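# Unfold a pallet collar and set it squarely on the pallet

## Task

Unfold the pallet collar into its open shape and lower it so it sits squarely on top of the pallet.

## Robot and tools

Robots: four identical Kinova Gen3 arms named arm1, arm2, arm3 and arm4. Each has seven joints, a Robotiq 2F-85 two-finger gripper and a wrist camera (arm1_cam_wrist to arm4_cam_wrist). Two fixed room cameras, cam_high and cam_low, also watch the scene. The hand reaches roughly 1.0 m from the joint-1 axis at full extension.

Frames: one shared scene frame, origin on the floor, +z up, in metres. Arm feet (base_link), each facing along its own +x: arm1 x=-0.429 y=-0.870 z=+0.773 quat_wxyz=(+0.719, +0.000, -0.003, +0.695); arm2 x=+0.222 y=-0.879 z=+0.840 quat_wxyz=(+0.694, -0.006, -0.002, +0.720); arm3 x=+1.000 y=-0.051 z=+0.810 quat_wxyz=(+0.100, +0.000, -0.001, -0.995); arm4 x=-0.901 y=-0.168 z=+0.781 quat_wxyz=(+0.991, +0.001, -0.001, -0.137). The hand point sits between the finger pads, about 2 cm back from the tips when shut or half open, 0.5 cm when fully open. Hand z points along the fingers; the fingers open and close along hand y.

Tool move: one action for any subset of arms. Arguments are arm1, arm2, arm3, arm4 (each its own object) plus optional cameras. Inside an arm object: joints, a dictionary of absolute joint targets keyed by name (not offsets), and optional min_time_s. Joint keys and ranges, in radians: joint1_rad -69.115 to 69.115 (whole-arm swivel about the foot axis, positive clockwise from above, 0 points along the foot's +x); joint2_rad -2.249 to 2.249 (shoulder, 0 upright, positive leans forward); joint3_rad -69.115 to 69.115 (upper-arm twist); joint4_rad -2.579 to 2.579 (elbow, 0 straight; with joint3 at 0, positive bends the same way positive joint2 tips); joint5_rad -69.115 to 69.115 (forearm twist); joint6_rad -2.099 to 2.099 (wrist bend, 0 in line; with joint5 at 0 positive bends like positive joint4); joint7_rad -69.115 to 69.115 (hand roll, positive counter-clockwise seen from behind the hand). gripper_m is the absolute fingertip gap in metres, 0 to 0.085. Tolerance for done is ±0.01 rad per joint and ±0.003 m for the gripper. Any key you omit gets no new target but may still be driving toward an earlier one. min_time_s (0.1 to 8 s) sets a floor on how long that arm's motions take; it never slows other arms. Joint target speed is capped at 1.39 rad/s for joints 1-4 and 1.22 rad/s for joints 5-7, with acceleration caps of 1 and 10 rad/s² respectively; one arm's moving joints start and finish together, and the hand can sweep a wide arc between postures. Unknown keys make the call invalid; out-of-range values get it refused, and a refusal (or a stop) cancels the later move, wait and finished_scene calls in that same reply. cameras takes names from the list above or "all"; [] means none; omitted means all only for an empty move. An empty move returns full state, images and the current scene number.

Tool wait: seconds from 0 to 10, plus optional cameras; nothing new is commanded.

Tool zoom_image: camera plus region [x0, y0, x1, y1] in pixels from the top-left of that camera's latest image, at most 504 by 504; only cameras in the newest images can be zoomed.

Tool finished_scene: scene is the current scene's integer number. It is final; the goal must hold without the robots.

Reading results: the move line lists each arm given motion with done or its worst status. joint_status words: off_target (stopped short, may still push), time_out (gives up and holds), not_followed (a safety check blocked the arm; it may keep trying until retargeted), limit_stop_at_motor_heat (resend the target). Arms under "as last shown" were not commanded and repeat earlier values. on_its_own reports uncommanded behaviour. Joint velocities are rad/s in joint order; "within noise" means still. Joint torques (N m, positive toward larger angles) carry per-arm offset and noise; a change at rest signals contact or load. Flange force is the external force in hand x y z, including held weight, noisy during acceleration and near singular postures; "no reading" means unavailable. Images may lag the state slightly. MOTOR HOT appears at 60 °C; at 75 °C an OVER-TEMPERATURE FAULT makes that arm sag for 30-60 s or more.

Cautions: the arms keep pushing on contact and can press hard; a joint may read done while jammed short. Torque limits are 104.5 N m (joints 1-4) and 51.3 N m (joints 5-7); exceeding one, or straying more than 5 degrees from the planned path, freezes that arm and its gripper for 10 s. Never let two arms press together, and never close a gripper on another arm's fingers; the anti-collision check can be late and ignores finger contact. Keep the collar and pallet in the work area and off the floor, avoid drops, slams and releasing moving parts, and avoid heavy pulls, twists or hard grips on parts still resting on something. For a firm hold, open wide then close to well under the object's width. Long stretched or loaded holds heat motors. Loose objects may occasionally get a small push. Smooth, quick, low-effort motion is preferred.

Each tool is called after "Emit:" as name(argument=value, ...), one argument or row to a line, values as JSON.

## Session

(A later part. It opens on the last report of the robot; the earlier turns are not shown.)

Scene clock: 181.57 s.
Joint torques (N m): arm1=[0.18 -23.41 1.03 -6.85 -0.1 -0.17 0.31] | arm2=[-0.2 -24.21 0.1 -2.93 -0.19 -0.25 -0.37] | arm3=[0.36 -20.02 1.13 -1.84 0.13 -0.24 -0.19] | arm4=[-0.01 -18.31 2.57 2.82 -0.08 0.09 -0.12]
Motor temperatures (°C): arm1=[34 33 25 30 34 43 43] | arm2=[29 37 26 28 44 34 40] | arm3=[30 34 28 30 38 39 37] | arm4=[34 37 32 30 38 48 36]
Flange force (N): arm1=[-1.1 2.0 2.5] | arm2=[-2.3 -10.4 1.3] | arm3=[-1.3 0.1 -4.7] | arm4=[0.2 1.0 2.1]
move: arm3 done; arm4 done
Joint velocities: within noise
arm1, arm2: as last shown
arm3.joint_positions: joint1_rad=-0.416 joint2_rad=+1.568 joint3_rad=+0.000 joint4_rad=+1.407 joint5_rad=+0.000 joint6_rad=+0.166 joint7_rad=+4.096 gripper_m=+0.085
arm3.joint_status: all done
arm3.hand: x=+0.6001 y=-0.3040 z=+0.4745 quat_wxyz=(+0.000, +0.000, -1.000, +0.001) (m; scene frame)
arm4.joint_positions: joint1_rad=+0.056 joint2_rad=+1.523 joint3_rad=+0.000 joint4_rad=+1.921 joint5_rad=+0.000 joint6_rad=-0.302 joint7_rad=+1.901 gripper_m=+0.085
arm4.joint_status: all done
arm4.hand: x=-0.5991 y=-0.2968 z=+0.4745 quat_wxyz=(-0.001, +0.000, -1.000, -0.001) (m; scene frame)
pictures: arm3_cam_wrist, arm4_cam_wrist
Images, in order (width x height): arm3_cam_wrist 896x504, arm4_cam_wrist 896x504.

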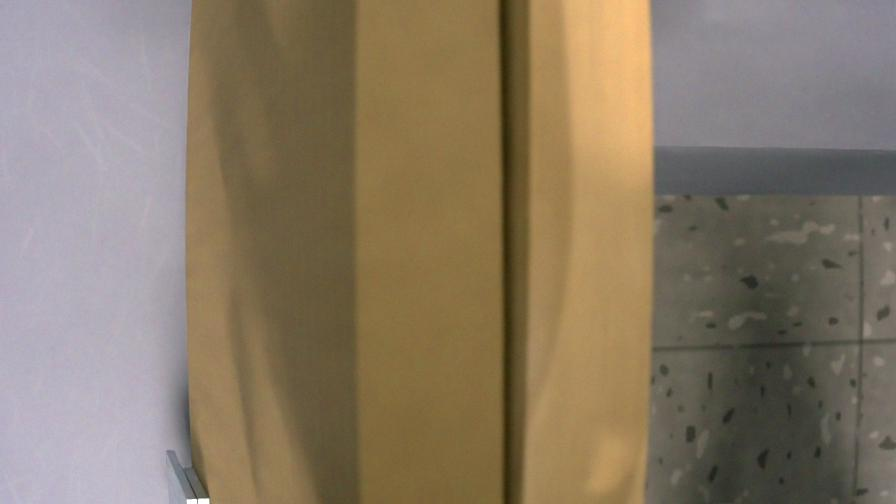

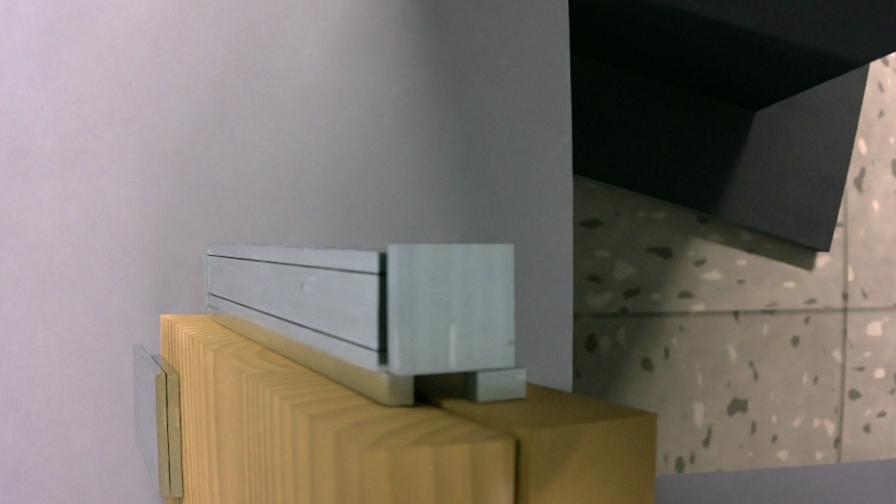

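Emit:
move(
  arm3={"joints": {"joint1_rad": -0.46434, "joint2_rad": 1.57573, "joint4_rad": 1.34793, "joint6_rad": 0.21793, "joint7_rad": 4.04768, "gripper_m": 0.062}, "min_time_s": 2.5},
  arm4={"joints": {"joint1_rad": 0.1271, "joint2_rad": 1.5153, "joint4_rad": 1.89187, "joint6_rad": -0.26557, "joint7_rad": 1.97261, "gripper_m": 0.062}, "min_time_s": 2.5},
  cameras=["arm3_cam_wrist", "arm4_cam_wrist"],
)

Scene clock: 192.83 s.
Joint torques (N m): arm1=[0.19 -23.43 1.1 -6.85 -0.11 -0.16 0.26] | arm2=[-0.18 -24.22 0.19 -2.86 -0.13 -0.23 -0.38] | arm3=[-1.25 -20.21 -0.91 -3.4 -0.07 -0.9 -0.14] | arm4=[0 -18.55 2.56 2.47 -0.08 0.08 -0.14]
Motor temperatures (°C): arm1=[34 33 25 30 34 43 43] | arm2=[29 37 26 28 44 34 40] | arm3=[30 34 28 30 38 39 37] | arm4=[34 37 32 30 38 48 36]
Flange force (N): arm1=[-1.0 2.1 2.6] | arm2=[-2.4 -10.7 1.5] | arm3=[-1.2 4.1 -8.0] | arm4=[0.1 0.9 1.8]
move: arm3 done; arm4 done
Joint velocities: within noise
arm1, arm2: as last shown
arm3.joint_positions: joint1_rad=-0.464 joint2_rad=+1.576 joint3_rad=+0.000 joint4_rad=+1.348 joint5_rad=+0.000 joint6_rad=+0.218 joint7_rad=+4.048 gripper_m=+0.062
arm3.joint_status: all done
arm3.hand: x=+0.6002 y=-0.3329 z=+0.4745 quat_wxyz=(+0.000, +0.000, -1.000, +0.001) (m; scene frame)
arm4.joint_positions: joint1_rad=+0.127 joint2_rad=+1.515 joint3_rad=+0.000 joint4_rad=+1.892 joint5_rad=+0.000 joint6_rad=-0.266 joint7_rad=+1.973 gripper_m=+0.062
arm4.joint_status: all done
arm4.hand: x=-0.5991 y=-0.3222 z=+0.4744 quat_wxyz=(-0.001, +0.000, -1.000, -0.001) (m; scene frame)
pictures: arm3_cam_wrist, arm4_cam_wrist
Images, in order (width x height): arm3_cam_wrist 896x504, arm4_cam_wrist 896x504.

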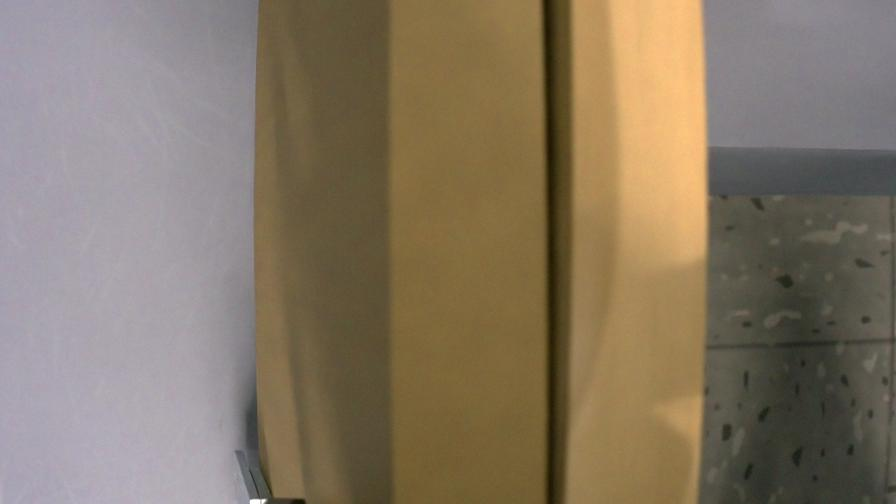

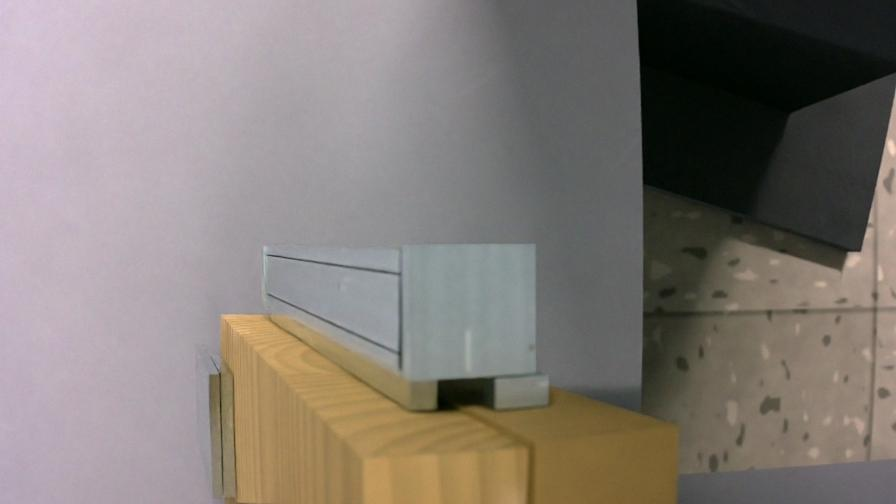

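Emit:
move(
  arm3={"joints": {"joint1_rad": -0.49162, "joint2_rad": 1.58152, "joint4_rad": 1.30878, "joint6_rad": 0.25129, "joint7_rad": 4.0204, "gripper_m": 0.058}, "min_time_s": 2.0},
  arm4={"joints": {"joint1_rad": 0.17321, "joint2_rad": 1.51015, "joint4_rad": 1.8694, "joint6_rad": -0.23796, "joint7_rad": 2.01872, "gripper_m": 0.058}, "min_time_s": 2.0},
  cameras=["arm3_cam_wrist", "arm4_cam_wrist"],
)

Scene clock: 196.90 s.
Joint torques (N m): arm1=[0.2 -23.31 1.04 -6.88 -0.07 -0.16 0.3] | arm2=[-0.21 -24.16 0.21 -2.8 -0.1 -0.25 -0.42] | arm3=[0.04 -20.68 0.76 -2.77 0.06 -0.33 -0.16] | arm4=[-0.48 -17.67 1.64 2.5 0.04 0.31 -0.11]
Motor temperatures (°C): arm1=[34 33 25 30 34 43 43] | arm2=[29 37 26 28 44 34 40] | arm3=[30 34 28 30 38 39 37] | arm4=[34 37 32 30 38 48 36]
Flange force (N): arm1=[-1.2 2.4 2.3] | arm2=[-2.5 -11.0 1.5] | arm3=[-1.5 1.3 -5.4] | arm4=[0.1 -0.8 -0.2]
move: arm3 done; arm4 done
Joint velocities: within noise
arm1, arm2: as last shown
arm3.joint_positions: joint1_rad=-0.492 joint2_rad=+1.582 joint3_rad=+0.000 joint4_rad=+1.309 joint5_rad=+0.000 joint6_rad=+0.251 joint7_rad=+4.020 gripper_m=+0.058
arm3.joint_status: all done
arm3.hand: x=+0.6001 y=-0.3502 z=+0.4745 quat_wxyz=(+0.000, +0.000, -1.000, +0.001) (m; scene frame)
arm4.joint_positions: joint1_rad=+0.173 joint2_rad=+1.510 joint3_rad=+0.000 joint4_rad=+1.869 joint5_rad=+0.000 joint6_rad=-0.238 joint7_rad=+2.019 gripper_m=+0.058
arm4.joint_status: all done
arm4.hand: x=-0.5991 y=-0.3395 z=+0.4744 quat_wxyz=(-0.001, +0.000, -1.000, -0.001) (m; scene frame)
pictures: arm3_cam_wrist, arm4_cam_wrist
Images, in order (width x height): arm3_cam_wrist 896x504, arm4_cam_wrist 896x504.

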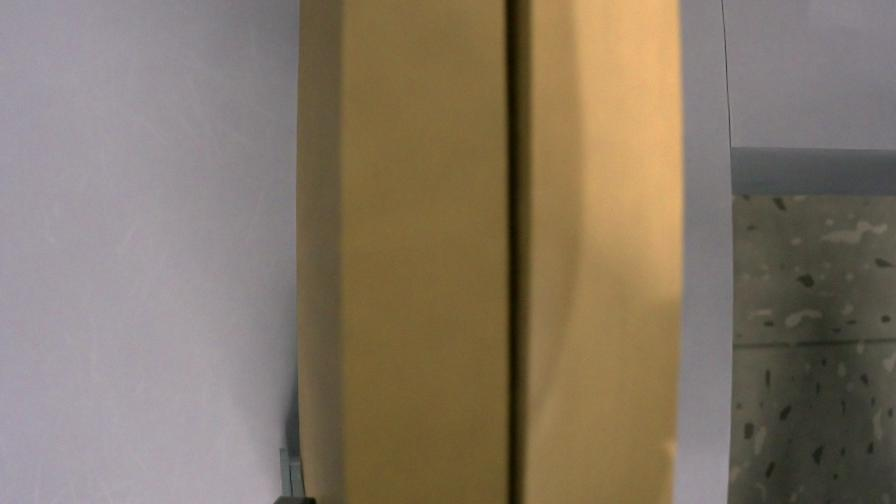

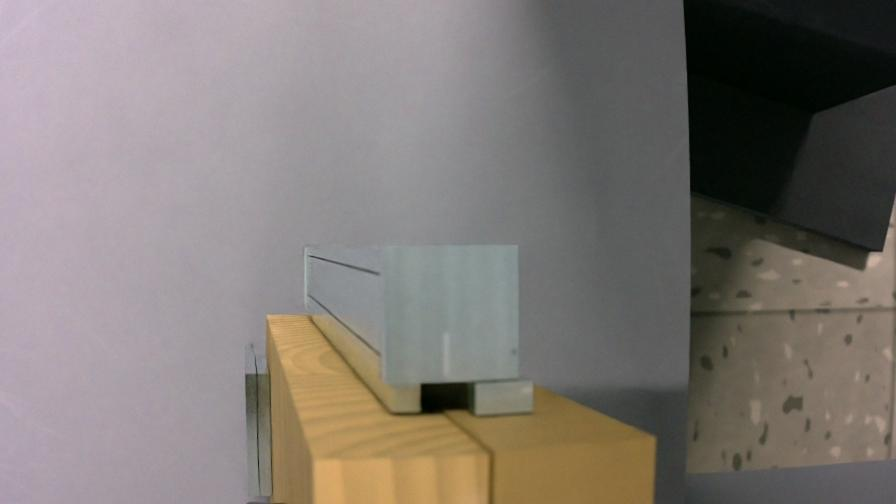

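Emit:
move(
  arm3={"joints": {"joint1_rad": -0.51896, "joint2_rad": 1.58882, "joint4_rad": 1.26484, "joint6_rad": 0.28794, "joint7_rad": 3.99307, "gripper_m": 0.054}, "min_time_s": 2.0},
  arm4={"joints": {"joint1_rad": 0.21923, "joint2_rad": 1.50504, "joint4_rad": 1.84355, "joint6_rad": -0.207, "joint7_rad": 2.06474, "gripper_m": 0.054}, "min_time_s": 2.0},
  cameras=["arm3_cam_wrist", "arm4_cam_wrist"],
)

Scene clock: 200.00 s.
Joint torques (N m): arm1=[0.24 -23.39 1.03 -6.88 -0.07 -0.17 0.3] | arm2=[-0.12 -24.23 0.21 -2.77 -0.18 -0.29 -0.42] | arm3=[0.47 -21.02 1.19 -2.73 0.12 -0.16 -0.16] | arm4=[-0.82 -18.69 1.26 2.79 0.08 0.46 -0.13]
Motor temperatures (°C): arm1=[34 33 25 30 34 43 43] | arm2=[29 37 26 28 44 34 40] | arm3=[30 34 28 30 38 39 37] | arm4=[33 37 32 30 38 48 36]
Flange force (N): arm1=[-1.2 2.2 2.5] | arm2=[-2.7 -11.3 1.7] | arm3=[-1.6 0.3 -4.5] | arm4=[0.0 -2.1 2.9]
move: arm3 done; arm4 done
Joint velocities: within noise
arm1, arm2: as last shown
arm3.joint_positions: joint1_rad=-0.519 joint2_rad=+1.589 joint3_rad=+0.000 joint4_rad=+1.265 joint5_rad=+0.000 joint6_rad=+0.288 joint7_rad=+3.993 gripper_m=+0.054
arm3.joint_status: all done
arm3.hand: x=+0.6002 y=-0.3683 z=+0.4745 quat_wxyz=(+0.000, +0.000, -1.000, +0.001) (m; scene frame)
arm4.joint_positions: joint1_rad=+0.219 joint2_rad=+1.505 joint3_rad=+0.000 joint4_rad=+1.844 joint5_rad=+0.000 joint6_rad=-0.207 joint7_rad=+2.065 gripper_m=+0.054
arm4.joint_status: all done
arm4.hand: x=-0.5991 y=-0.3576 z=+0.4744 quat_wxyz=(-0.001, +0.000, -1.000, -0.001) (m; scene frame)
pictures: arm3_cam_wrist, arm4_cam_wrist
Images, in order (width x height): arm3_cam_wrist 896x504, arm4_cam_wrist 896x504.

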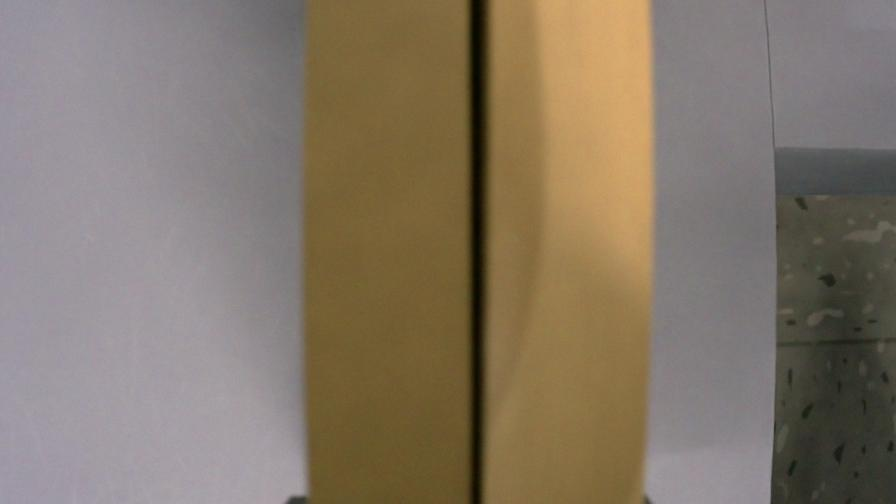

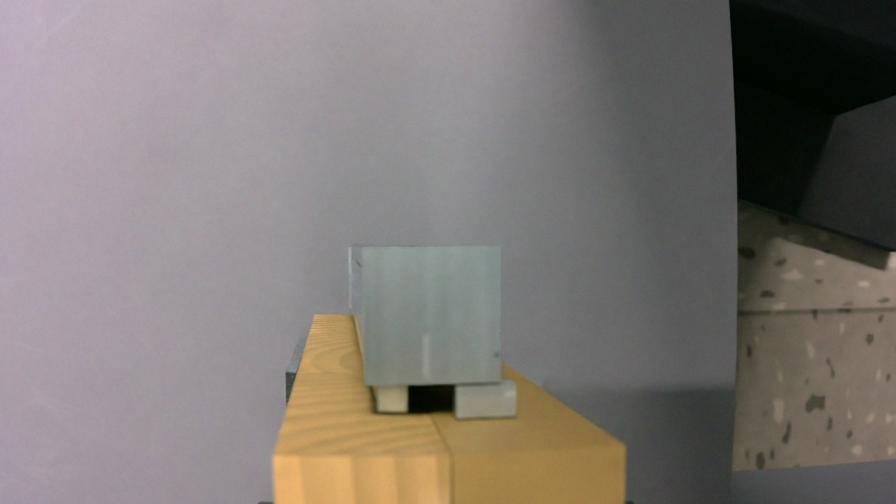

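Emit:
move(
  arm2={"joints": {"joint1_rad": -0.39581, "joint2_rad": 1.41493, "joint4_rad": 1.41608, "joint6_rad": 0.31059, "joint7_rad": 2.69325}, "min_time_s": 2.0},
  arm3={"joints": {"joint1_rad": -0.55566, "joint2_rad": 1.60162, "joint4_rad": 1.19679, "joint6_rad": 0.34319, "joint7_rad": 3.95637, "gripper_m": 0.05}, "min_time_s": 2.5},
  arm4={"joints": {"joint1_rad": 0.2806, "joint2_rad": 1.49859, "joint4_rad": 1.80279, "joint6_rad": -0.15979, "joint7_rad": 2.12611, "gripper_m": 0.05}, "min_time_s": 2.5},
  cameras=["arm2_cam_wrist", "arm3_cam_wrist", "arm4_cam_wrist"],
)

Scene clock: 206.13 s.
Joint torques (N m): arm1=[0.15 -23.4 1.04 -6.8 -0.08 -0.2 0.31] | arm2=[-0.11 -21.77 0.08 -0.57 -0.2 -0.27 -0.39] | arm3=[0.34 -20.2 0.97 -2.48 0.11 0.11 -0.21] | arm4=[0.24 -13.75 2.99 -0.31 0.03 -0.24 0.03]
Motor temperatures (°C): arm1=[34 33 25 30 34 43 43] | arm2=[29 37 26 28 44 34 40] | arm3=[30 34 28 30 38 39 37] | arm4=[33 37 32 30 38 48 36]
Flange force (N): arm1=[-1.0 1.8 2.4] | arm2=[-2.2 -8.2 1.2] | arm3=[-0.7 0.1 -5.8] | arm4=[1.1 2.5 -16.0]
move: arm2 done; arm3 done; arm4 done
Joint velocities: within noise
arm1.joint_positions: joint1_rad=+0.143 joint2_rad=+0.942 joint3_rad=+0.000 joint4_rad=+1.520 joint5_rad=+0.000 joint6_rad=+0.679 joint7_rad=+3.318 gripper_m=+0.085
arm1.joint_status: not commanded
arm1.hand: x=-0.3096 y=-0.3450 z=+0.7522 quat_wxyz=(-0.002, +1.000, -0.001, +0.002) (m; scene frame)
arm2.joint_positions: joint1_rad=-0.396 joint2_rad=+1.415 joint3_rad=+0.000 joint4_rad=+1.416 joint5_rad=+0.000 joint6_rad=+0.311 joint7_rad=+2.693 gripper_m=+0.022
arm2.joint_status: all done
arm2.hand: x=+0.0337 y=-0.4056 z=+0.5744 quat_wxyz=(+0.003, +1.000, -0.008, +0.006) (m; scene frame)
arm3.joint_positions: joint1_rad=-0.556 joint2_rad=+1.602 joint3_rad=+0.000 joint4_rad=+1.197 joint5_rad=+0.000 joint6_rad=+0.343 joint7_rad=+3.956 gripper_m=+0.050
arm3.joint_status: all done
arm3.hand: x=+0.6001 y=-0.3940 z=+0.4746 quat_wxyz=(+0.000, +0.000, -1.000, +0.001) (m; scene frame)
arm4.joint_positions: joint1_rad=+0.281 joint2_rad=+1.499 joint3_rad=+0.000 joint4_rad=+1.803 joint5_rad=+0.000 joint6_rad=-0.160 joint7_rad=+2.126 gripper_m=+0.050
arm4.joint_status: all done
arm4.hand: x=-0.5992 y=-0.3833 z=+0.4743 quat_wxyz=(-0.001, +0.000, -1.000, -0.001) (m; scene frame)
pictures: arm2_cam_wrist, arm3_cam_wrist, arm4_cam_wrist
Images, in order (width x height): arm2_cam_wrist 896x504, arm3_cam_wrist 896x504, arm4_cam_wrist 896x504.

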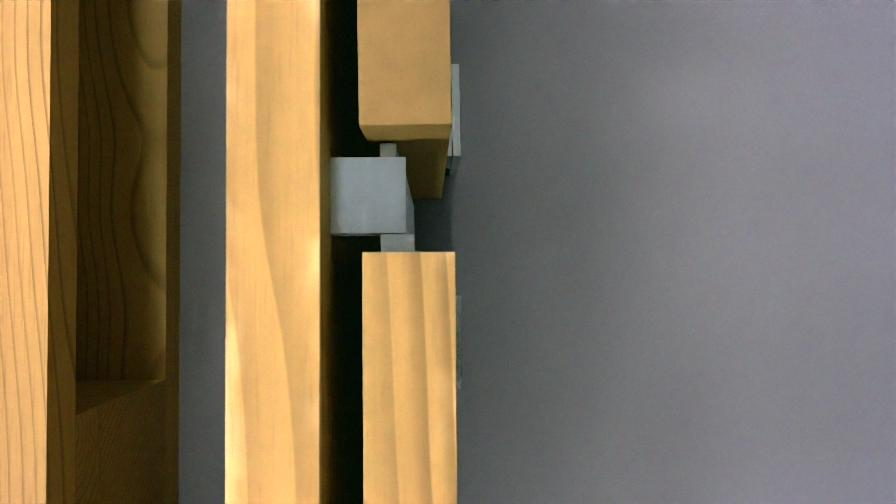

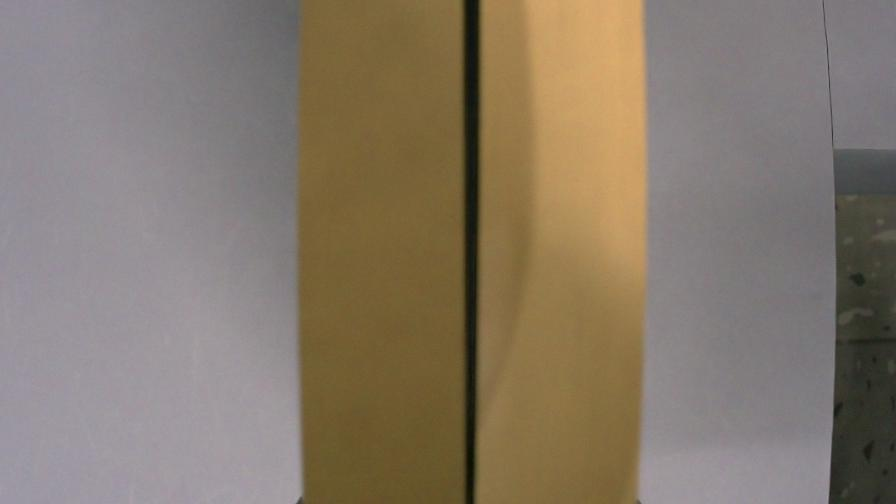

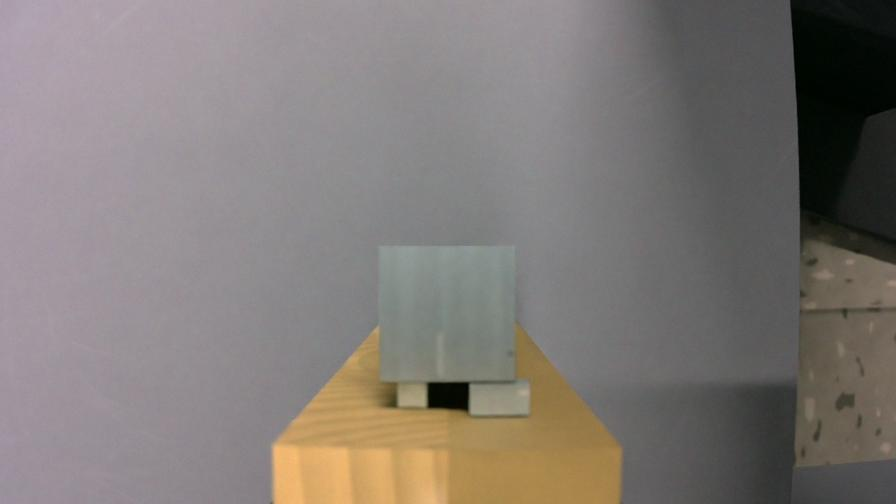

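Emit:
zoom_image(
  camera="arm4_cam_wrist",
  region=[240, 230, 660, 504],
)

Emit:
zoom_image(
  camera="arm2_cam_wrist",
  region=[200, 90, 500, 300],
)

Scaled by 1.200 from the camera's 896x504 image, which has a finer 1280x720 frame.

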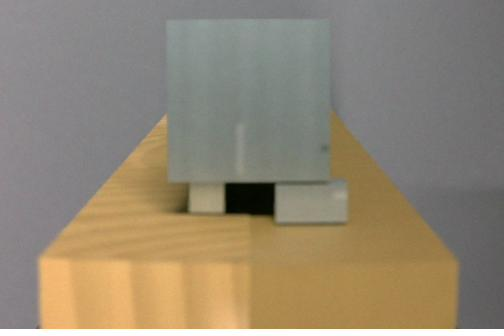

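Scaled by 1.680 from the camera's 896x504 image, which has a finer 1280x720 frame.

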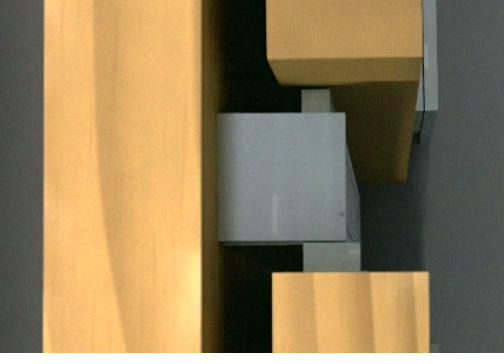

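Emit:
move(
  arm2={"joints": {"joint1_rad": -0.24754, "joint2_rad": 1.27669, "joint4_rad": 1.47673, "joint6_rad": 0.38817, "joint7_rad": 2.84152, "gripper_m": 0.05}, "min_time_s": 1.5},
  cameras=["arm2_cam_wrist"],
)

Scene clock: 239.37 s.
Joint torques (N m): arm1=[0.15 -23.37 1.03 -6.75 -0.08 -0.17 0.28] | arm2=[-0.12 -21.76 0.28 -1.18 -0.18 -0.28 -0.39] | arm3=[0.34 -20.23 0.93 -2.43 0.11 0.13 -0.2] | arm4=[0.24 -13.77 3 -0.29 0.04 -0.25 0.03]
Motor temperatures (°C): arm1=[34 33 25 30 34 43 43] | arm2=[29 38 26 28 44 34 40] | arm3=[30 34 28 30 37 39 37] | arm4=[33 37 32 30 38 48 36]
Flange force (N): arm1=[-0.9 1.7 2.4] | arm2=[-0.9 -8.6 0.0] | arm3=[-0.6 0.0 -5.7] | arm4=[1.0 2.5 -15.9]
move: arm2 done
Joint velocities: within noise
arm1, arm3, arm4: as last shown
arm2.joint_positions: joint1_rad=-0.248 joint2_rad=+1.277 joint3_rad=+0.000 joint4_rad=+1.477 joint5_rad=+0.000 joint6_rad=+0.388 joint7_rad=+2.842 gripper_m=+0.050
arm2.joint_status: all done
arm2.hand: x=+0.1025 y=-0.3726 z=+0.6401 quat_wxyz=(+0.003, +1.000, -0.008, +0.006) (m; scene frame)
pictures: arm2_cam_wrist
Images, in order (width x height): arm2_cam_wrist 896x504.

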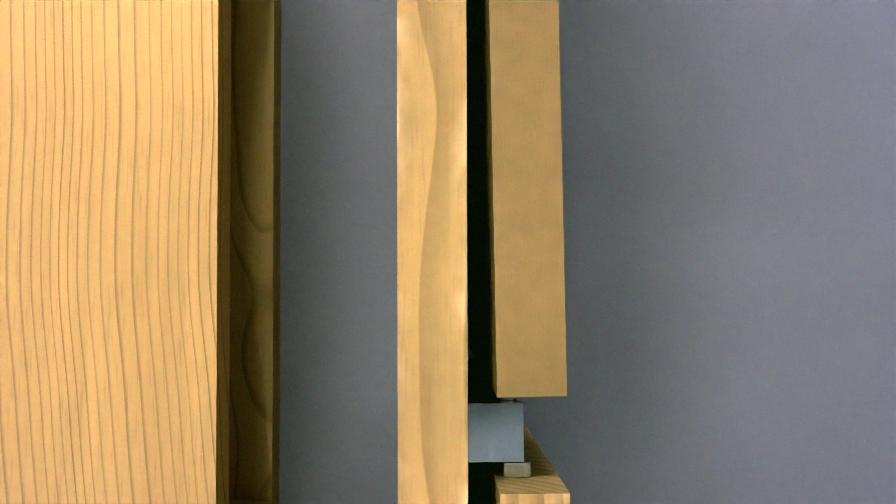

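Emit:
zoom_image(
  camera="arm2_cam_wrist",
  region=[380, 364, 620, 504],
)

Scaled by 2.100 from the camera's 896x504 image, which has a finer 1280x720 frame.

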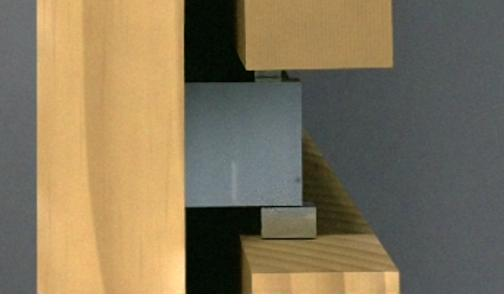

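Emit:
move(
  arm2={"joints": {"joint1_rad": -0.25304, "joint2_rad": 1.52485, "joint4_rad": 1.28605, "joint6_rad": 0.3307, "joint7_rad": 2.83602, "gripper_m": 0.085}, "min_time_s": 1.2},
  cameras=[],
)

Emit:
move(
  arm2={"joints": {"joint1_rad": -0.25304, "joint2_rad": 1.58873, "joint4_rad": 1.22344, "joint6_rad": 0.32942, "joint7_rad": 2.83602}, "min_time_s": 1.0},
  cameras=["arm2_cam_wrist", "cam_low"],
)

Scene clock: 254.23 s.
Joint torques (N m): arm1=[0.19 -23.37 1.03 -6.79 -0.14 -0.17 0.25] | arm2=[-0.2 -22.03 0.25 -0.76 -0.17 -0.3 -0.39] | arm3=[0.32 -20.19 0.96 -2.44 0.08 0.15 -0.22] | arm4=[0.25 -13.78 2.99 -0.31 0 -0.24 0.03]
Motor temperatures (°C): arm1=[34 33 25 30 34 43 43] | arm2=[29 38 26 28 44 34 40] | arm3=[30 34 28 30 37 39 37] | arm4=[33 37 32 30 38 48 36]
Flange force (N): arm1=[-0.9 1.9 2.4] | arm2=[-0.8 -8.9 1.8] | arm3=[-0.6 0.1 -5.8] | arm4=[1.2 2.5 -16.0]
move: arm2 done
Joint velocities: within noise
arm1, arm3, arm4: as last shown
arm2.joint_positions: joint1_rad=-0.253 joint2_rad=+1.525 joint3_rad=+0.000 joint4_rad=+1.286 joint5_rad=+0.000 joint6_rad=+0.331 joint7_rad=+2.836 gripper_m=+0.085
arm2.joint_status: all done
arm2.hand: x=+0.1007 y=-0.3732 z=+0.5310 quat_wxyz=(+0.003, +1.000, -0.008, +0.006) (m; scene frame)
pictures: none
No camera images: "cameras" was empty.

Scene clock: 255.53 s.
Joint torques (N m): arm1=[0.21 -23.38 1.02 -6.83 -0.1 -0.22 0.31] | arm2=[-0.14 -22.07 0.2 -0.7 -0.18 -0.3 -0.41] | arm3=[0.35 -20.19 0.97 -2.44 0.09 0.15 -0.22] | arm4=[0.26 -13.8 3.01 -0.27 0.02 -0.23 0.03]
Motor temperatures (°C): arm1=[34 33 25 30 34 43 43] | arm2=[29 38 26 28 44 34 40] | arm3=[30 34 28 30 37 39 37] | arm4=[33 37 32 30 38 48 36]
Flange force (N): arm1=[-1.1 1.9 2.4] | arm2=[-1.1 -9.3 2.6] | arm3=[-0.6 0.1 -5.8] | arm4=[1.0 2.5 -15.8]
move: arm2 done
Joint velocities: within noise
arm1, arm3, arm4: as last shown
arm2.joint_positions: joint1_rad=-0.253 joint2_rad=+1.589 joint3_rad=+0.000 joint4_rad=+1.223 joint5_rad=+0.000 joint6_rad=+0.329 joint7_rad=+2.836 gripper_m=+0.085
arm2.joint_status: all done
arm2.hand: x=+0.1010 y=-0.3733 z=+0.5040 quat_wxyz=(+0.003, +1.000, -0.008, +0.006) (m; scene frame)
pictures: arm2_cam_wrist, cam_low
Images, in order (width x height): arm2_cam_wrist 896x504, cam_low 896x504.

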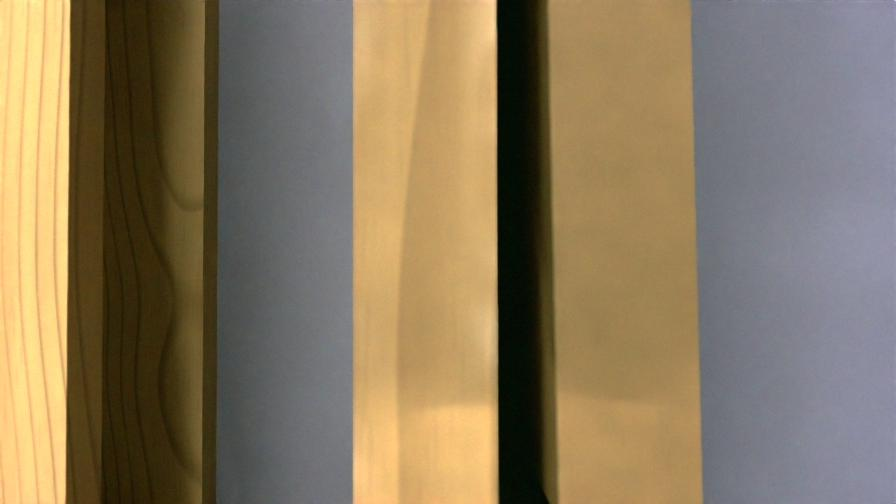

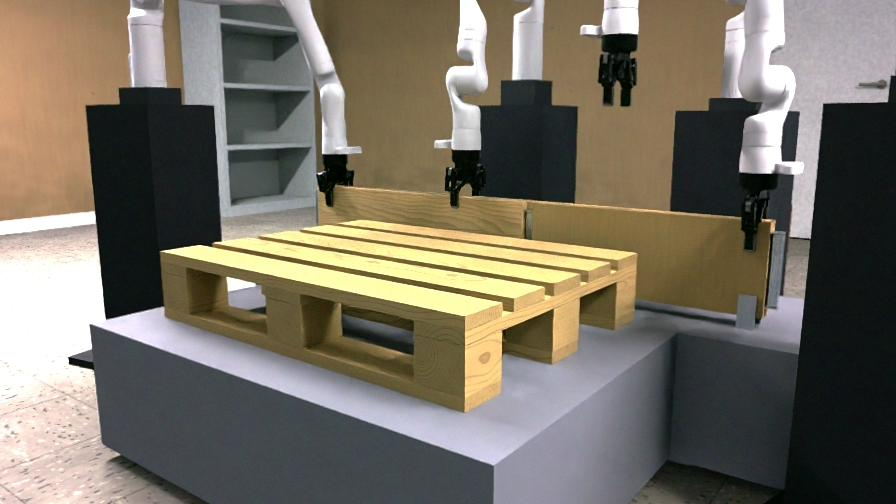

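Emit:
move(
  arm2={"joints": {"joint1_rad": -0.24768, "joint2_rad": 1.59712, "joint4_rad": 1.1819, "joint6_rad": 0.36258, "joint7_rad": 2.84138}, "min_time_s": 1.0},
  cameras=["arm2_cam_wrist"],
)

Scene clock: 265.13 s.
Joint torques (N m): arm1=[0.15 -23.38 1.05 -6.85 -0.03 -0.2 0.31] | arm2=[1.13 -26.82 1.82 -7.32 0.05 -3.91 -0.58] | arm3=[-1.92 -21.31 -1.26 -4.81 -0.24 -1.09 -0.18] | arm4=[1.57 -14.64 4.84 -0.88 -0.32 -0.53 -0.2]
Motor temperatures (°C): arm1=[34 33 25 30 34 43 43] | arm2=[29 38 26 28 44 34 40] | arm3=[30 34 28 30 37 39 37] | arm4=[33 37 32 29 38 48 36]
Flange force (N): arm1=[-1.0 2.0 2.4] | arm2=[-0.3 1.9 -2.1] | arm3=[-1.5 6.4 -8.9] | arm4=[0.4 5.7 -15.2]
move: arm2 done
Joint velocities: within noise
arm1, arm3, arm4: as last shown
arm2.joint_positions: joint1_rad=-0.248 joint2_rad=+1.597 joint3_rad=+0.000 joint4_rad=+1.182 joint5_rad=+0.000 joint6_rad=+0.363 joint7_rad=+2.841 gripper_m=+0.085
arm2.joint_status: all done
arm2.hand: x=+0.1010 y=-0.3633 z=+0.5040 quat_wxyz=(+0.003, +1.000, -0.008, +0.006) (m; scene frame)
arm3.hand: x=+0.6002 y=-0.3940 z=+0.4746 quat_wxyz=(+0.000, +0.000, -1.000, +0.001) (m; scene frame)
pictures: arm2_cam_wrist
Images, in order (width x height): arm2_cam_wrist 896x504.

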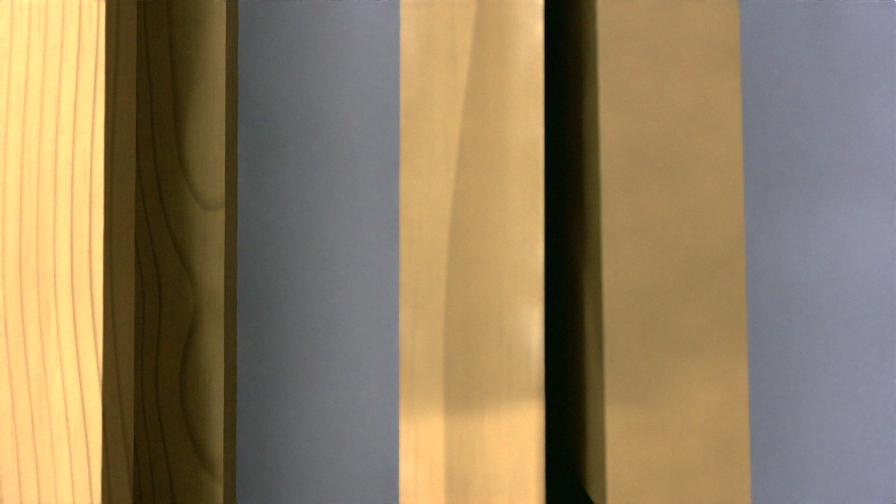

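Emit:
move(
  arm2={"joints": {"joint1_rad": -0.25197, "joint2_rad": 1.59041, "joint4_rad": 1.21513, "joint6_rad": 0.33605, "joint7_rad": 2.83709}, "min_time_s": 0.8},
  cameras=["arm2_cam_wrist"],
)

Scene clock: 270.73 s.
Joint torques (N m): arm1=[0.15 -23.42 1.06 -6.79 -0.11 -0.21 0.38] | arm2=[-0.13 -21.96 0.18 -0.75 -0.17 -0.26 -0.38] | arm3=[-0.26 -19.95 0.36 -3.04 0 -0.23 -0.2] | arm4=[-0.18 -13.64 2.1 0.74 -0.11 0.15 -0.17]
Motor temperatures (°C): arm1=[34 33 25 30 34 43 43] | arm2=[29 38 26 28 44 34 40] | arm3=[30 34 28 30 37 39 37] | arm4=[33 37 32 29 38 48 36]
Flange force (N): arm1=[-1.0 1.7 2.4] | arm2=[-1.1 -9.1 2.2] | arm3=[-1.0 1.9 -7.8] | arm4=[0.6 0.0 -13.9]
move: arm2 done
Joint velocities: within noise
arm1, arm3, arm4: as last shown
arm2.joint_positions: joint1_rad=-0.252 joint2_rad=+1.590 joint3_rad=+0.000 joint4_rad=+1.215 joint5_rad=+0.000 joint6_rad=+0.336 joint7_rad=+2.837 gripper_m=+0.085
arm2.joint_status: all done
arm2.hand: x=+0.1010 y=-0.3713 z=+0.5040 quat_wxyz=(+0.003, +1.000, -0.008, +0.006) (m; scene frame)
arm3.hand: x=+0.6001 y=-0.3940 z=+0.4746 quat_wxyz=(+0.000, +0.000, -1.000, +0.001) (m; scene frame)
pictures: arm2_cam_wrist
Images, in order (width x height): arm2_cam_wrist 896x504.

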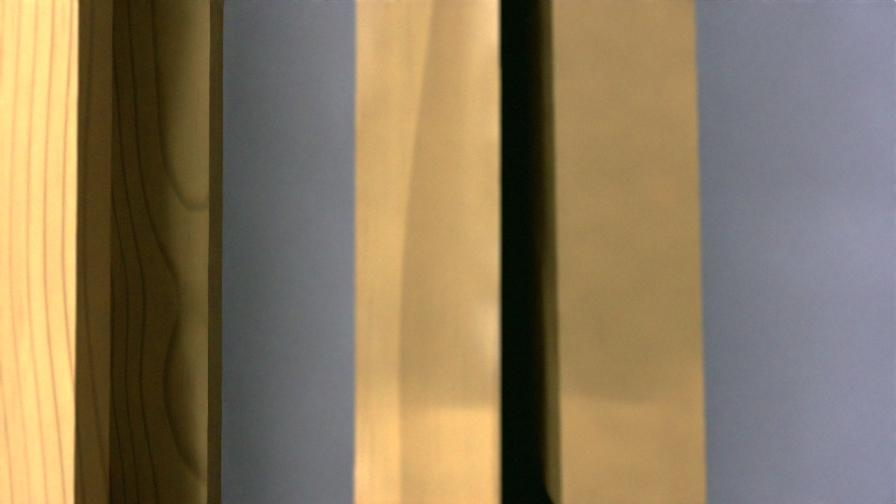

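Emit:
zoom_image(
  camera="arm2_cam_wrist",
  region=[460, 380, 740, 504],
)

Scaled by 1.800 from the camera's 896x504 image, which has a finer 1280x720 frame.

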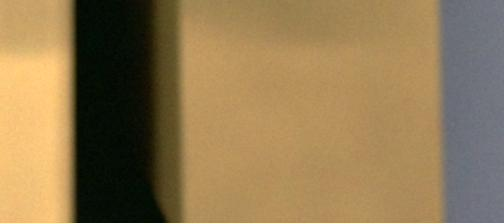

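Emit:
move(
  arm2={"joints": {"joint1_rad": -0.24646, "joint2_rad": 1.58975, "joint4_rad": 1.21824, "joint6_rad": 0.33361, "joint7_rad": 2.8426}, "min_time_s": 0.5},
  cameras=[],
)

Emit:
move(
  arm2={"joints": {"joint1_rad": -0.2402, "joint2_rad": 1.6001, "joint4_rad": 1.1679, "joint6_rad": 0.3736, "joint7_rad": 2.84886}, "min_time_s": 1.0},
  cameras=["arm2_cam_wrist"],
)

Scene clock: 278.73 s.
Joint torques (N m): arm1=[0.22 -23.39 1.1 -6.82 -0.06 -0.2 0.29] | arm2=[-0.1 -22.05 0.26 -0.74 -0.12 -0.22 -0.36] | arm3=[-0.3 -20.03 0.35 -3.06 0 -0.26 -0.21] | arm4=[-0.18 -13.67 2.07 0.73 -0.08 0.15 -0.17]
Motor temperatures (°C): arm1=[34 33 25 30 34 43 43] | arm2=[29 38 26 28 44 34 39] | arm3=[30 35 28 30 37 39 37] | arm4=[33 37 32 29 38 48 36]
Flange force (N): arm1=[-1.1 1.9 2.4] | arm2=[-1.1 -8.9 2.4] | arm3=[-0.9 1.9 -7.7] | arm4=[0.6 0.1 -13.9]
move: arm2 done
Joint velocities: within noise
arm1, arm3, arm4: as last shown
arm2.joint_positions: joint1_rad=-0.246 joint2_rad=+1.590 joint3_rad=+0.000 joint4_rad=+1.218 joint5_rad=+0.000 joint6_rad=+0.334 joint7_rad=+2.843 gripper_m=+0.085
arm2.joint_status: all done
arm2.hand: x=+0.1040 y=-0.3713 z=+0.5041 quat_wxyz=(+0.003, +1.000, -0.008, +0.006) (m; scene frame)
pictures: none
No camera images: "cameras" was empty.

Scene clock: 280.03 s.
Joint torques (N m): arm1=[0.18 -23.43 1.1 -6.77 -0.1 -0.19 0.26] | arm2=[1.32 -28.03 2.09 -7.29 0.09 -3.55 -0.54] | arm3=[-1.68 -21.36 -0.98 -5.01 -0.18 -1.21 -0.06] | arm4=[1.63 -14.81 4.67 -0.83 -0.54 -0.57 -0.43]
Motor temperatures (°C): arm1=[34 33 25 30 34 43 43] | arm2=[29 38 26 28 44 34 39] | arm3=[30 35 28 30 37 39 37] | arm4=[33 37 32 29 38 48 36]
Flange force (N): arm1=[-0.9 1.7 2.5] | arm2=[-0.7 1.7 0.9] | arm3=[-2.2 6.2 -9.3] | arm4=[0.5 5.2 -14.7]
move: arm2 done
Joint velocities: within noise
arm1, arm3, arm4: as last shown
arm2.joint_positions: joint1_rad=-0.240 joint2_rad=+1.600 joint3_rad=+0.000 joint4_rad=+1.168 joint5_rad=+0.000 joint6_rad=+0.374 joint7_rad=+2.849 gripper_m=+0.085
arm2.joint_status: all done
arm2.hand: x=+0.1040 y=-0.3593 z=+0.5040 quat_wxyz=(+0.003, +1.000, -0.008, +0.006) (m; scene frame)
pictures: arm2_cam_wrist
Images, in order (width x height): arm2_cam_wrist 896x504.

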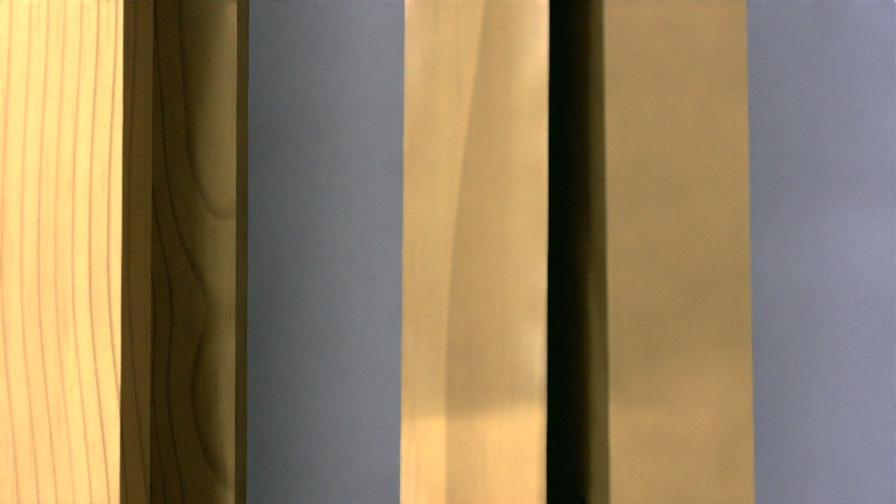

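Emit:
move(
  arm2={"joints": {"joint1_rad": -0.24437, "joint2_rad": 1.5932, "joint4_rad": 1.20146, "joint6_rad": 0.34694, "joint7_rad": 2.84469}, "min_time_s": 0.5},
  cameras=[],
)

Emit:
move(
  arm2={"joints": {"joint1_rad": -0.33302, "joint2_rad": 1.60594, "joint4_rad": 1.14117, "joint6_rad": 0.39448, "joint7_rad": 2.75604}, "min_time_s": 0.8},
  cameras=["arm2_cam_wrist"],
)

Scene clock: 283.93 s.
Joint torques (N m): arm1=[0.24 -23.43 1.01 -6.71 -0.13 -0.16 0.32] | arm2=[-0.07 -22.15 0.34 -0.86 -0.2 -0.26 -0.33] | arm3=[-0.38 -20.07 0.24 -3.24 0.03 -0.31 -0.13] | arm4=[0.13 -13.8 2.31 0.56 -0.34 0.05 -0.43]
Motor temperatures (°C): arm1=[34 33 25 30 34 43 43] | arm2=[29 38 26 28 44 34 39] | arm3=[30 35 28 30 37 39 37] | arm4=[33 37 32 29 38 48 36]
Flange force (N): arm1=[-1.1 1.5 2.5] | arm2=[-1.1 -9.1 2.5] | arm3=[-1.3 2.2 -8.0] | arm4=[0.7 0.4 -14.0]
move: arm2 done
Joint velocities: within noise
arm1.joint_positions: joint1_rad=+0.143 joint2_rad=+0.942 joint3_rad=+0.000 joint4_rad=+1.520 joint5_rad=+0.000 joint6_rad=+0.679 joint7_rad=+3.318 gripper_m=+0.085
arm1.joint_status: not commanded
arm1.hand: x=-0.3096 y=-0.3450 z=+0.7522 quat_wxyz=(-0.002, +1.000, -0.001, +0.002) (m; scene frame)
arm2.joint_positions: joint1_rad=-0.244 joint2_rad=+1.593 joint3_rad=+0.000 joint4_rad=+1.201 joint5_rad=+0.000 joint6_rad=+0.347 joint7_rad=+2.845 gripper_m=+0.085
arm2.joint_status: all done
arm2.hand: x=+0.1040 y=-0.3673 z=+0.5040 quat_wxyz=(+0.003, +1.000, -0.008, +0.006) (m; scene frame)
arm3.joint_positions: joint1_rad=-0.556 joint2_rad=+1.602 joint3_rad=+0.000 joint4_rad=+1.197 joint5_rad=+0.000 joint6_rad=+0.343 joint7_rad=+3.956 gripper_m=+0.050
arm3.joint_status: not commanded
arm3.hand: x=+0.6001 y=-0.3940 z=+0.4746 quat_wxyz=(+0.000, +0.000, -1.000, +0.001) (m; scene frame)
arm4.joint_positions: joint1_rad=+0.281 joint2_rad=+1.499 joint3_rad=+0.000 joint4_rad=+1.803 joint5_rad=+0.000 joint6_rad=-0.160 joint7_rad=+2.126 gripper_m=+0.050
arm4.joint_status: not commanded
arm4.hand: x=-0.5992 y=-0.3833 z=+0.4743 quat_wxyz=(-0.001, +0.000, -1.000, -0.001) (m; scene frame)
pictures: none
No camera images: "cameras" was empty.

Scene clock: 285.07 s.
Joint torques (N m): arm1=[0.11 -23.47 1.08 -6.77 -0.08 -0.21 0.29] | arm2=[-0.19 -22.55 0.26 -1.23 -0.19 -0.27 -0.42] | arm3=[-0.27 -20.07 0.39 -3.24 0.02 -0.36 -0.11] | arm4=[0.1 -13.78 2.33 0.53 -0.35 0.03 -0.43]
Motor temperatures (°C): arm1=[34 33 25 30 34 43 43] | arm2=[29 38 26 28 44 34 39] | arm3=[30 35 28 30 37 39 37] | arm4=[33 37 32 29 38 48 36]
Flange force (N): arm1=[-0.8 1.6 2.5] | arm2=[-1.8 -9.5 2.7] | arm3=[-1.3 2.0 -8.0] | arm4=[0.7 0.3 -14.1]
move: arm2 done
Joint velocities: within noise
arm1, arm3, arm4: as last shown
arm2.joint_positions: joint1_rad=-0.333 joint2_rad=+1.606 joint3_rad=+0.000 joint4_rad=+1.141 joint5_rad=+0.000 joint6_rad=+0.394 joint7_rad=+2.756 gripper_m=+0.085
arm2.joint_status: all done
arm2.hand: x=+0.0540 y=-0.3673 z=+0.5035 quat_wxyz=(+0.003, +1.000, -0.008, +0.006) (m; scene frame)
pictures: arm2_cam_wrist
Images, in order (width x height): arm2_cam_wrist 896x504.

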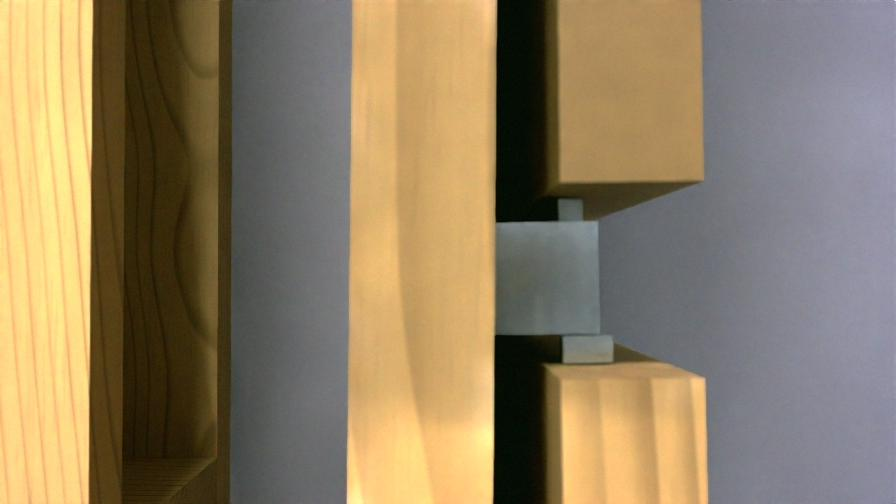

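Emit:
move(
  arm2={"joints": {"joint1_rad": -0.23612, "joint2_rad": 1.59217, "joint4_rad": 1.20608, "joint6_rad": 0.34335, "joint7_rad": 2.85293}, "min_time_s": 0.5},
  cameras=[],
)

Emit:
move(
  arm2={"joints": {"joint1_rad": -0.23209, "joint2_rad": 1.59914, "joint4_rad": 1.17234, "joint6_rad": 0.37011, "joint7_rad": 2.85697}, "min_time_s": 0.8},
  cameras=[],
)

Scene clock: 290.27 s.
Joint torques (N m): arm1=[0.16 -23.41 1.08 -6.72 -0.13 -0.19 0.3] | arm2=[-0.12 -22.18 0.33 -0.89 -0.16 -0.28 -0.38] | arm3=[-0.22 -20.15 0.37 -3.2 0.01 -0.34 -0.14] | arm4=[0.12 -13.82 2.31 0.51 -0.36 0.03 -0.43]
Motor temperatures (°C): arm1=[34 34 25 30 34 43 43] | arm2=[29 38 26 28 44 34 39] | arm3=[30 35 28 30 37 39 37] | arm4=[33 36 32 29 38 48 36]
Flange force (N): arm1=[-0.9 1.5 2.5] | arm2=[-0.9 -9.0 2.4] | arm3=[-1.2 1.8 -7.7] | arm4=[0.7 0.4 -14.0]
move: arm2 done
Joint velocities: within noise
arm1, arm3, arm4: as last shown
arm2.joint_positions: joint1_rad=-0.236 joint2_rad=+1.592 joint3_rad=+0.000 joint4_rad=+1.206 joint5_rad=+0.000 joint6_rad=+0.343 joint7_rad=+2.853 gripper_m=+0.085
arm2.joint_status: all done
arm2.hand: x=+0.1086 y=-0.3673 z=+0.5041 quat_wxyz=(+0.003, +1.000, -0.008, +0.006) (m; scene frame)
pictures: none
No camera images: "cameras" was empty.

Scene clock: 291.37 s.
Joint torques (N m): arm1=[0.19 -23.41 0.99 -6.81 -0.11 -0.17 0.27] | arm2=[-0.06 -22.4 0.23 -1 -0.22 -0.3 -0.4] | arm3=[-0.29 -20.09 0.33 -3.3 0.03 -0.38 -0.14] | arm4=[0.12 -13.79 2.31 0.56 -0.36 0.02 -0.43]
Motor temperatures (°C): arm1=[34 34 25 30 34 43 43] | arm2=[29 38 26 28 44 34 39] | arm3=[30 35 28 30 37 39 37] | arm4=[33 36 32 29 38 48 36]
Flange force (N): arm1=[-1.0 1.9 2.5] | arm2=[-1.1 -9.7 2.8] | arm3=[-1.4 2.2 -8.1] | arm4=[0.6 0.2 -14.0]
move: arm2 done
Joint velocities: within noise
arm1, arm3, arm4: as last shown
arm2.joint_positions: joint1_rad=-0.232 joint2_rad=+1.599 joint3_rad=+0.000 joint4_rad=+1.172 joint5_rad=+0.000 joint6_rad=+0.370 joint7_rad=+2.857 gripper_m=+0.085
arm2.joint_status: all done
arm2.hand: x=+0.1085 y=-0.3593 z=+0.5040 quat_wxyz=(+0.003, +1.000, -0.008, +0.006) (m; scene frame)
pictures: none
No camera images: "cameras" was empty.

Emit:
move(
  arm2={"joints": {"joint1_rad": -0.22157, "joint2_rad": 1.62164, "joint4_rad": 1.07401, "joint6_rad": 0.44594, "joint7_rad": 2.86749}, "min_time_s": 1.2},
  cameras=["arm2_cam_wrist"],
)

Scene clock: 297.13 s.
Joint torques (N m): arm1=[0.14 -23.35 1.04 -6.81 -0.13 -0.15 0.33] | arm2=[1.72 -32.66 2.38 -10.83 0.2 -5.07 -0.62] | arm3=[-2.43 -20.53 -1.44 -4.8 -0.03 -1.21 0.1] | arm4=[1.94 -13.67 3.87 -0.37 -1.21 -0.28 -1.22]
Motor temperatures (°C): arm1=[34 34 25 30 34 43 43] | arm2=[29 38 26 28 44 34 39] | arm3=[30 35 28 30 37 39 37] | arm4=[33 36 32 29 38 48 36]
Flange force (N): arm1=[-1.0 2.0 2.4] | arm2=[-0.4 5.5 3.3] | arm3=[-1.4 6.9 -10.7] | arm4=[0.4 3.6 -16.4]
move: arm2 done
Joint velocities: within noise
arm1, arm3, arm4: as last shown
arm2.joint_positions: joint1_rad=-0.222 joint2_rad=+1.622 joint3_rad=+0.000 joint4_rad=+1.074 joint5_rad=+0.000 joint6_rad=+0.446 joint7_rad=+2.867 gripper_m=+0.085
arm2.joint_status: all done
arm2.hand: x=+0.1086 y=-0.3373 z=+0.5039 quat_wxyz=(+0.003, +1.000, -0.008, +0.006) (m; scene frame)
pictures: arm2_cam_wrist
Images, in order (width x height): arm2_cam_wrist 896x504.

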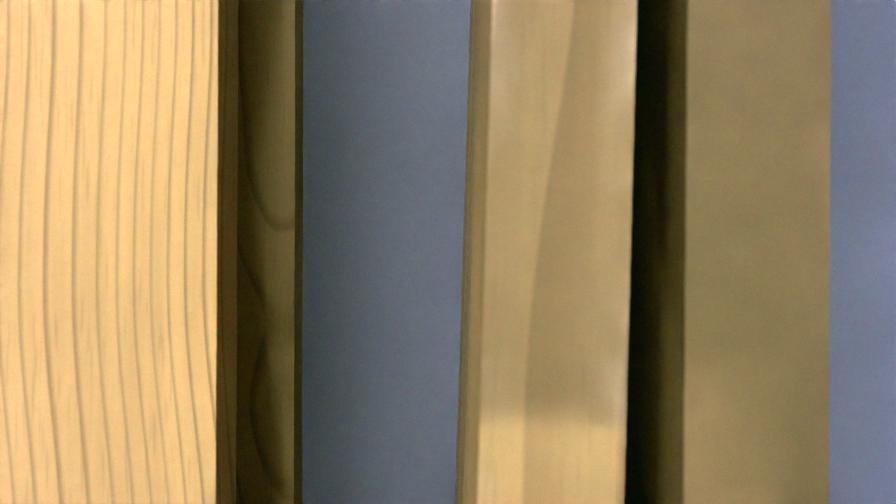

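Emit:
move(
  arm2={"joints": {"joint1_rad": -0.22389, "joint2_rad": 1.60397, "joint4_rad": 1.10995, "joint6_rad": 0.42768, "joint7_rad": 2.86517}, "min_time_s": 0.6},
  cameras=[],
)

Emit:
move(
  arm2={"joints": {"joint1_rad": -0.21705, "joint2_rad": 1.62137, "joint4_rad": 1.0395, "joint6_rad": 0.48072, "joint7_rad": 2.87201}, "min_time_s": 1.0},
  cameras=["arm2_cam_wrist"],
)

Scene clock: 303.77 s.
Joint torques (N m): arm1=[0.22 -23.46 1.07 -6.82 -0.07 -0.18 0.29] | arm2=[-0.14 -22.86 0.23 -1.5 -0.18 -0.26 -0.39] | arm3=[-0.03 -19.45 0.77 -2.88 0.28 -0.26 0.02] | arm4=[0.4 -13.31 1.58 0.58 -1.03 0.1 -1.18]
Motor temperatures (°C): arm1=[34 34 25 30 34 43 43] | arm2=[29 38 26 28 44 34 39] | arm3=[30 35 28 30 37 39 37] | arm4=[33 36 32 29 38 48 36]
Flange force (N): arm1=[-1.1 1.8 2.6] | arm2=[-1.0 -9.9 2.8] | arm3=[-1.3 1.0 -8.6] | arm4=[1.3 -0.8 -15.1]
move: arm2 done
Joint velocities: within noise
arm1, arm3, arm4: as last shown
arm2.joint_positions: joint1_rad=-0.224 joint2_rad=+1.604 joint3_rad=+0.000 joint4_rad=+1.110 joint5_rad=+0.000 joint6_rad=+0.428 joint7_rad=+2.865 gripper_m=+0.085
arm2.joint_status: all done
arm2.hand: x=+0.1085 y=-0.3423 z=+0.5090 quat_wxyz=(+0.003, +1.000, -0.008, +0.006) (m; scene frame)
pictures: none
No camera images: "cameras" was empty.

Scene clock: 305.07 s.
Joint torques (N m): arm1=[0.24 -23.39 1.08 -6.87 -0.13 -0.15 0.31] | arm2=[-0.12 -23.22 0.23 -1.95 -0.17 -0.3 -0.41] | arm3=[0.05 -19.44 0.85 -2.89 0.29 -0.29 0.02] | arm4=[0.4 -13.34 1.58 0.56 -0.99 0.08 -1.19]
Motor temperatures (°C): arm1=[34 34 25 30 34 43 43] | arm2=[29 38 26 28 44 34 39] | arm3=[30 35 28 30 37 39 37] | arm4=[33 36 32 29 38 48 36]
Flange force (N): arm1=[-1.2 2.2 2.5] | arm2=[-1.1 -10.4 2.8] | arm3=[-1.4 0.8 -8.7] | arm4=[1.2 -0.8 -15.1]
move: arm2 done
Joint velocities: within noise
arm1, arm3, arm4: as last shown
arm2.joint_positions: joint1_rad=-0.217 joint2_rad=+1.621 joint3_rad=+0.000 joint4_rad=+1.039 joint5_rad=+0.000 joint6_rad=+0.481 joint7_rad=+2.872 gripper_m=+0.085
arm2.joint_status: all done
arm2.hand: x=+0.1085 y=-0.3273 z=+0.5089 quat_wxyz=(+0.003, +1.000, -0.008, +0.006) (m; scene frame)
pictures: arm2_cam_wrist
Images, in order (width x height): arm2_cam_wrist 896x504.

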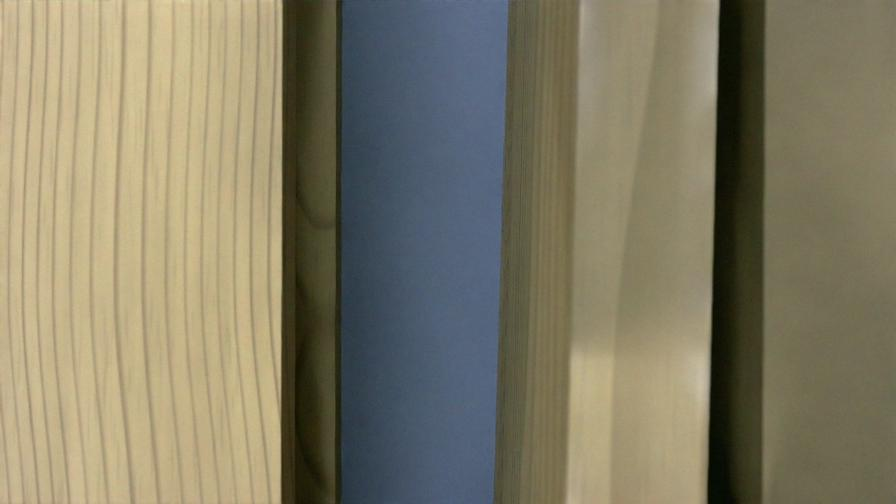

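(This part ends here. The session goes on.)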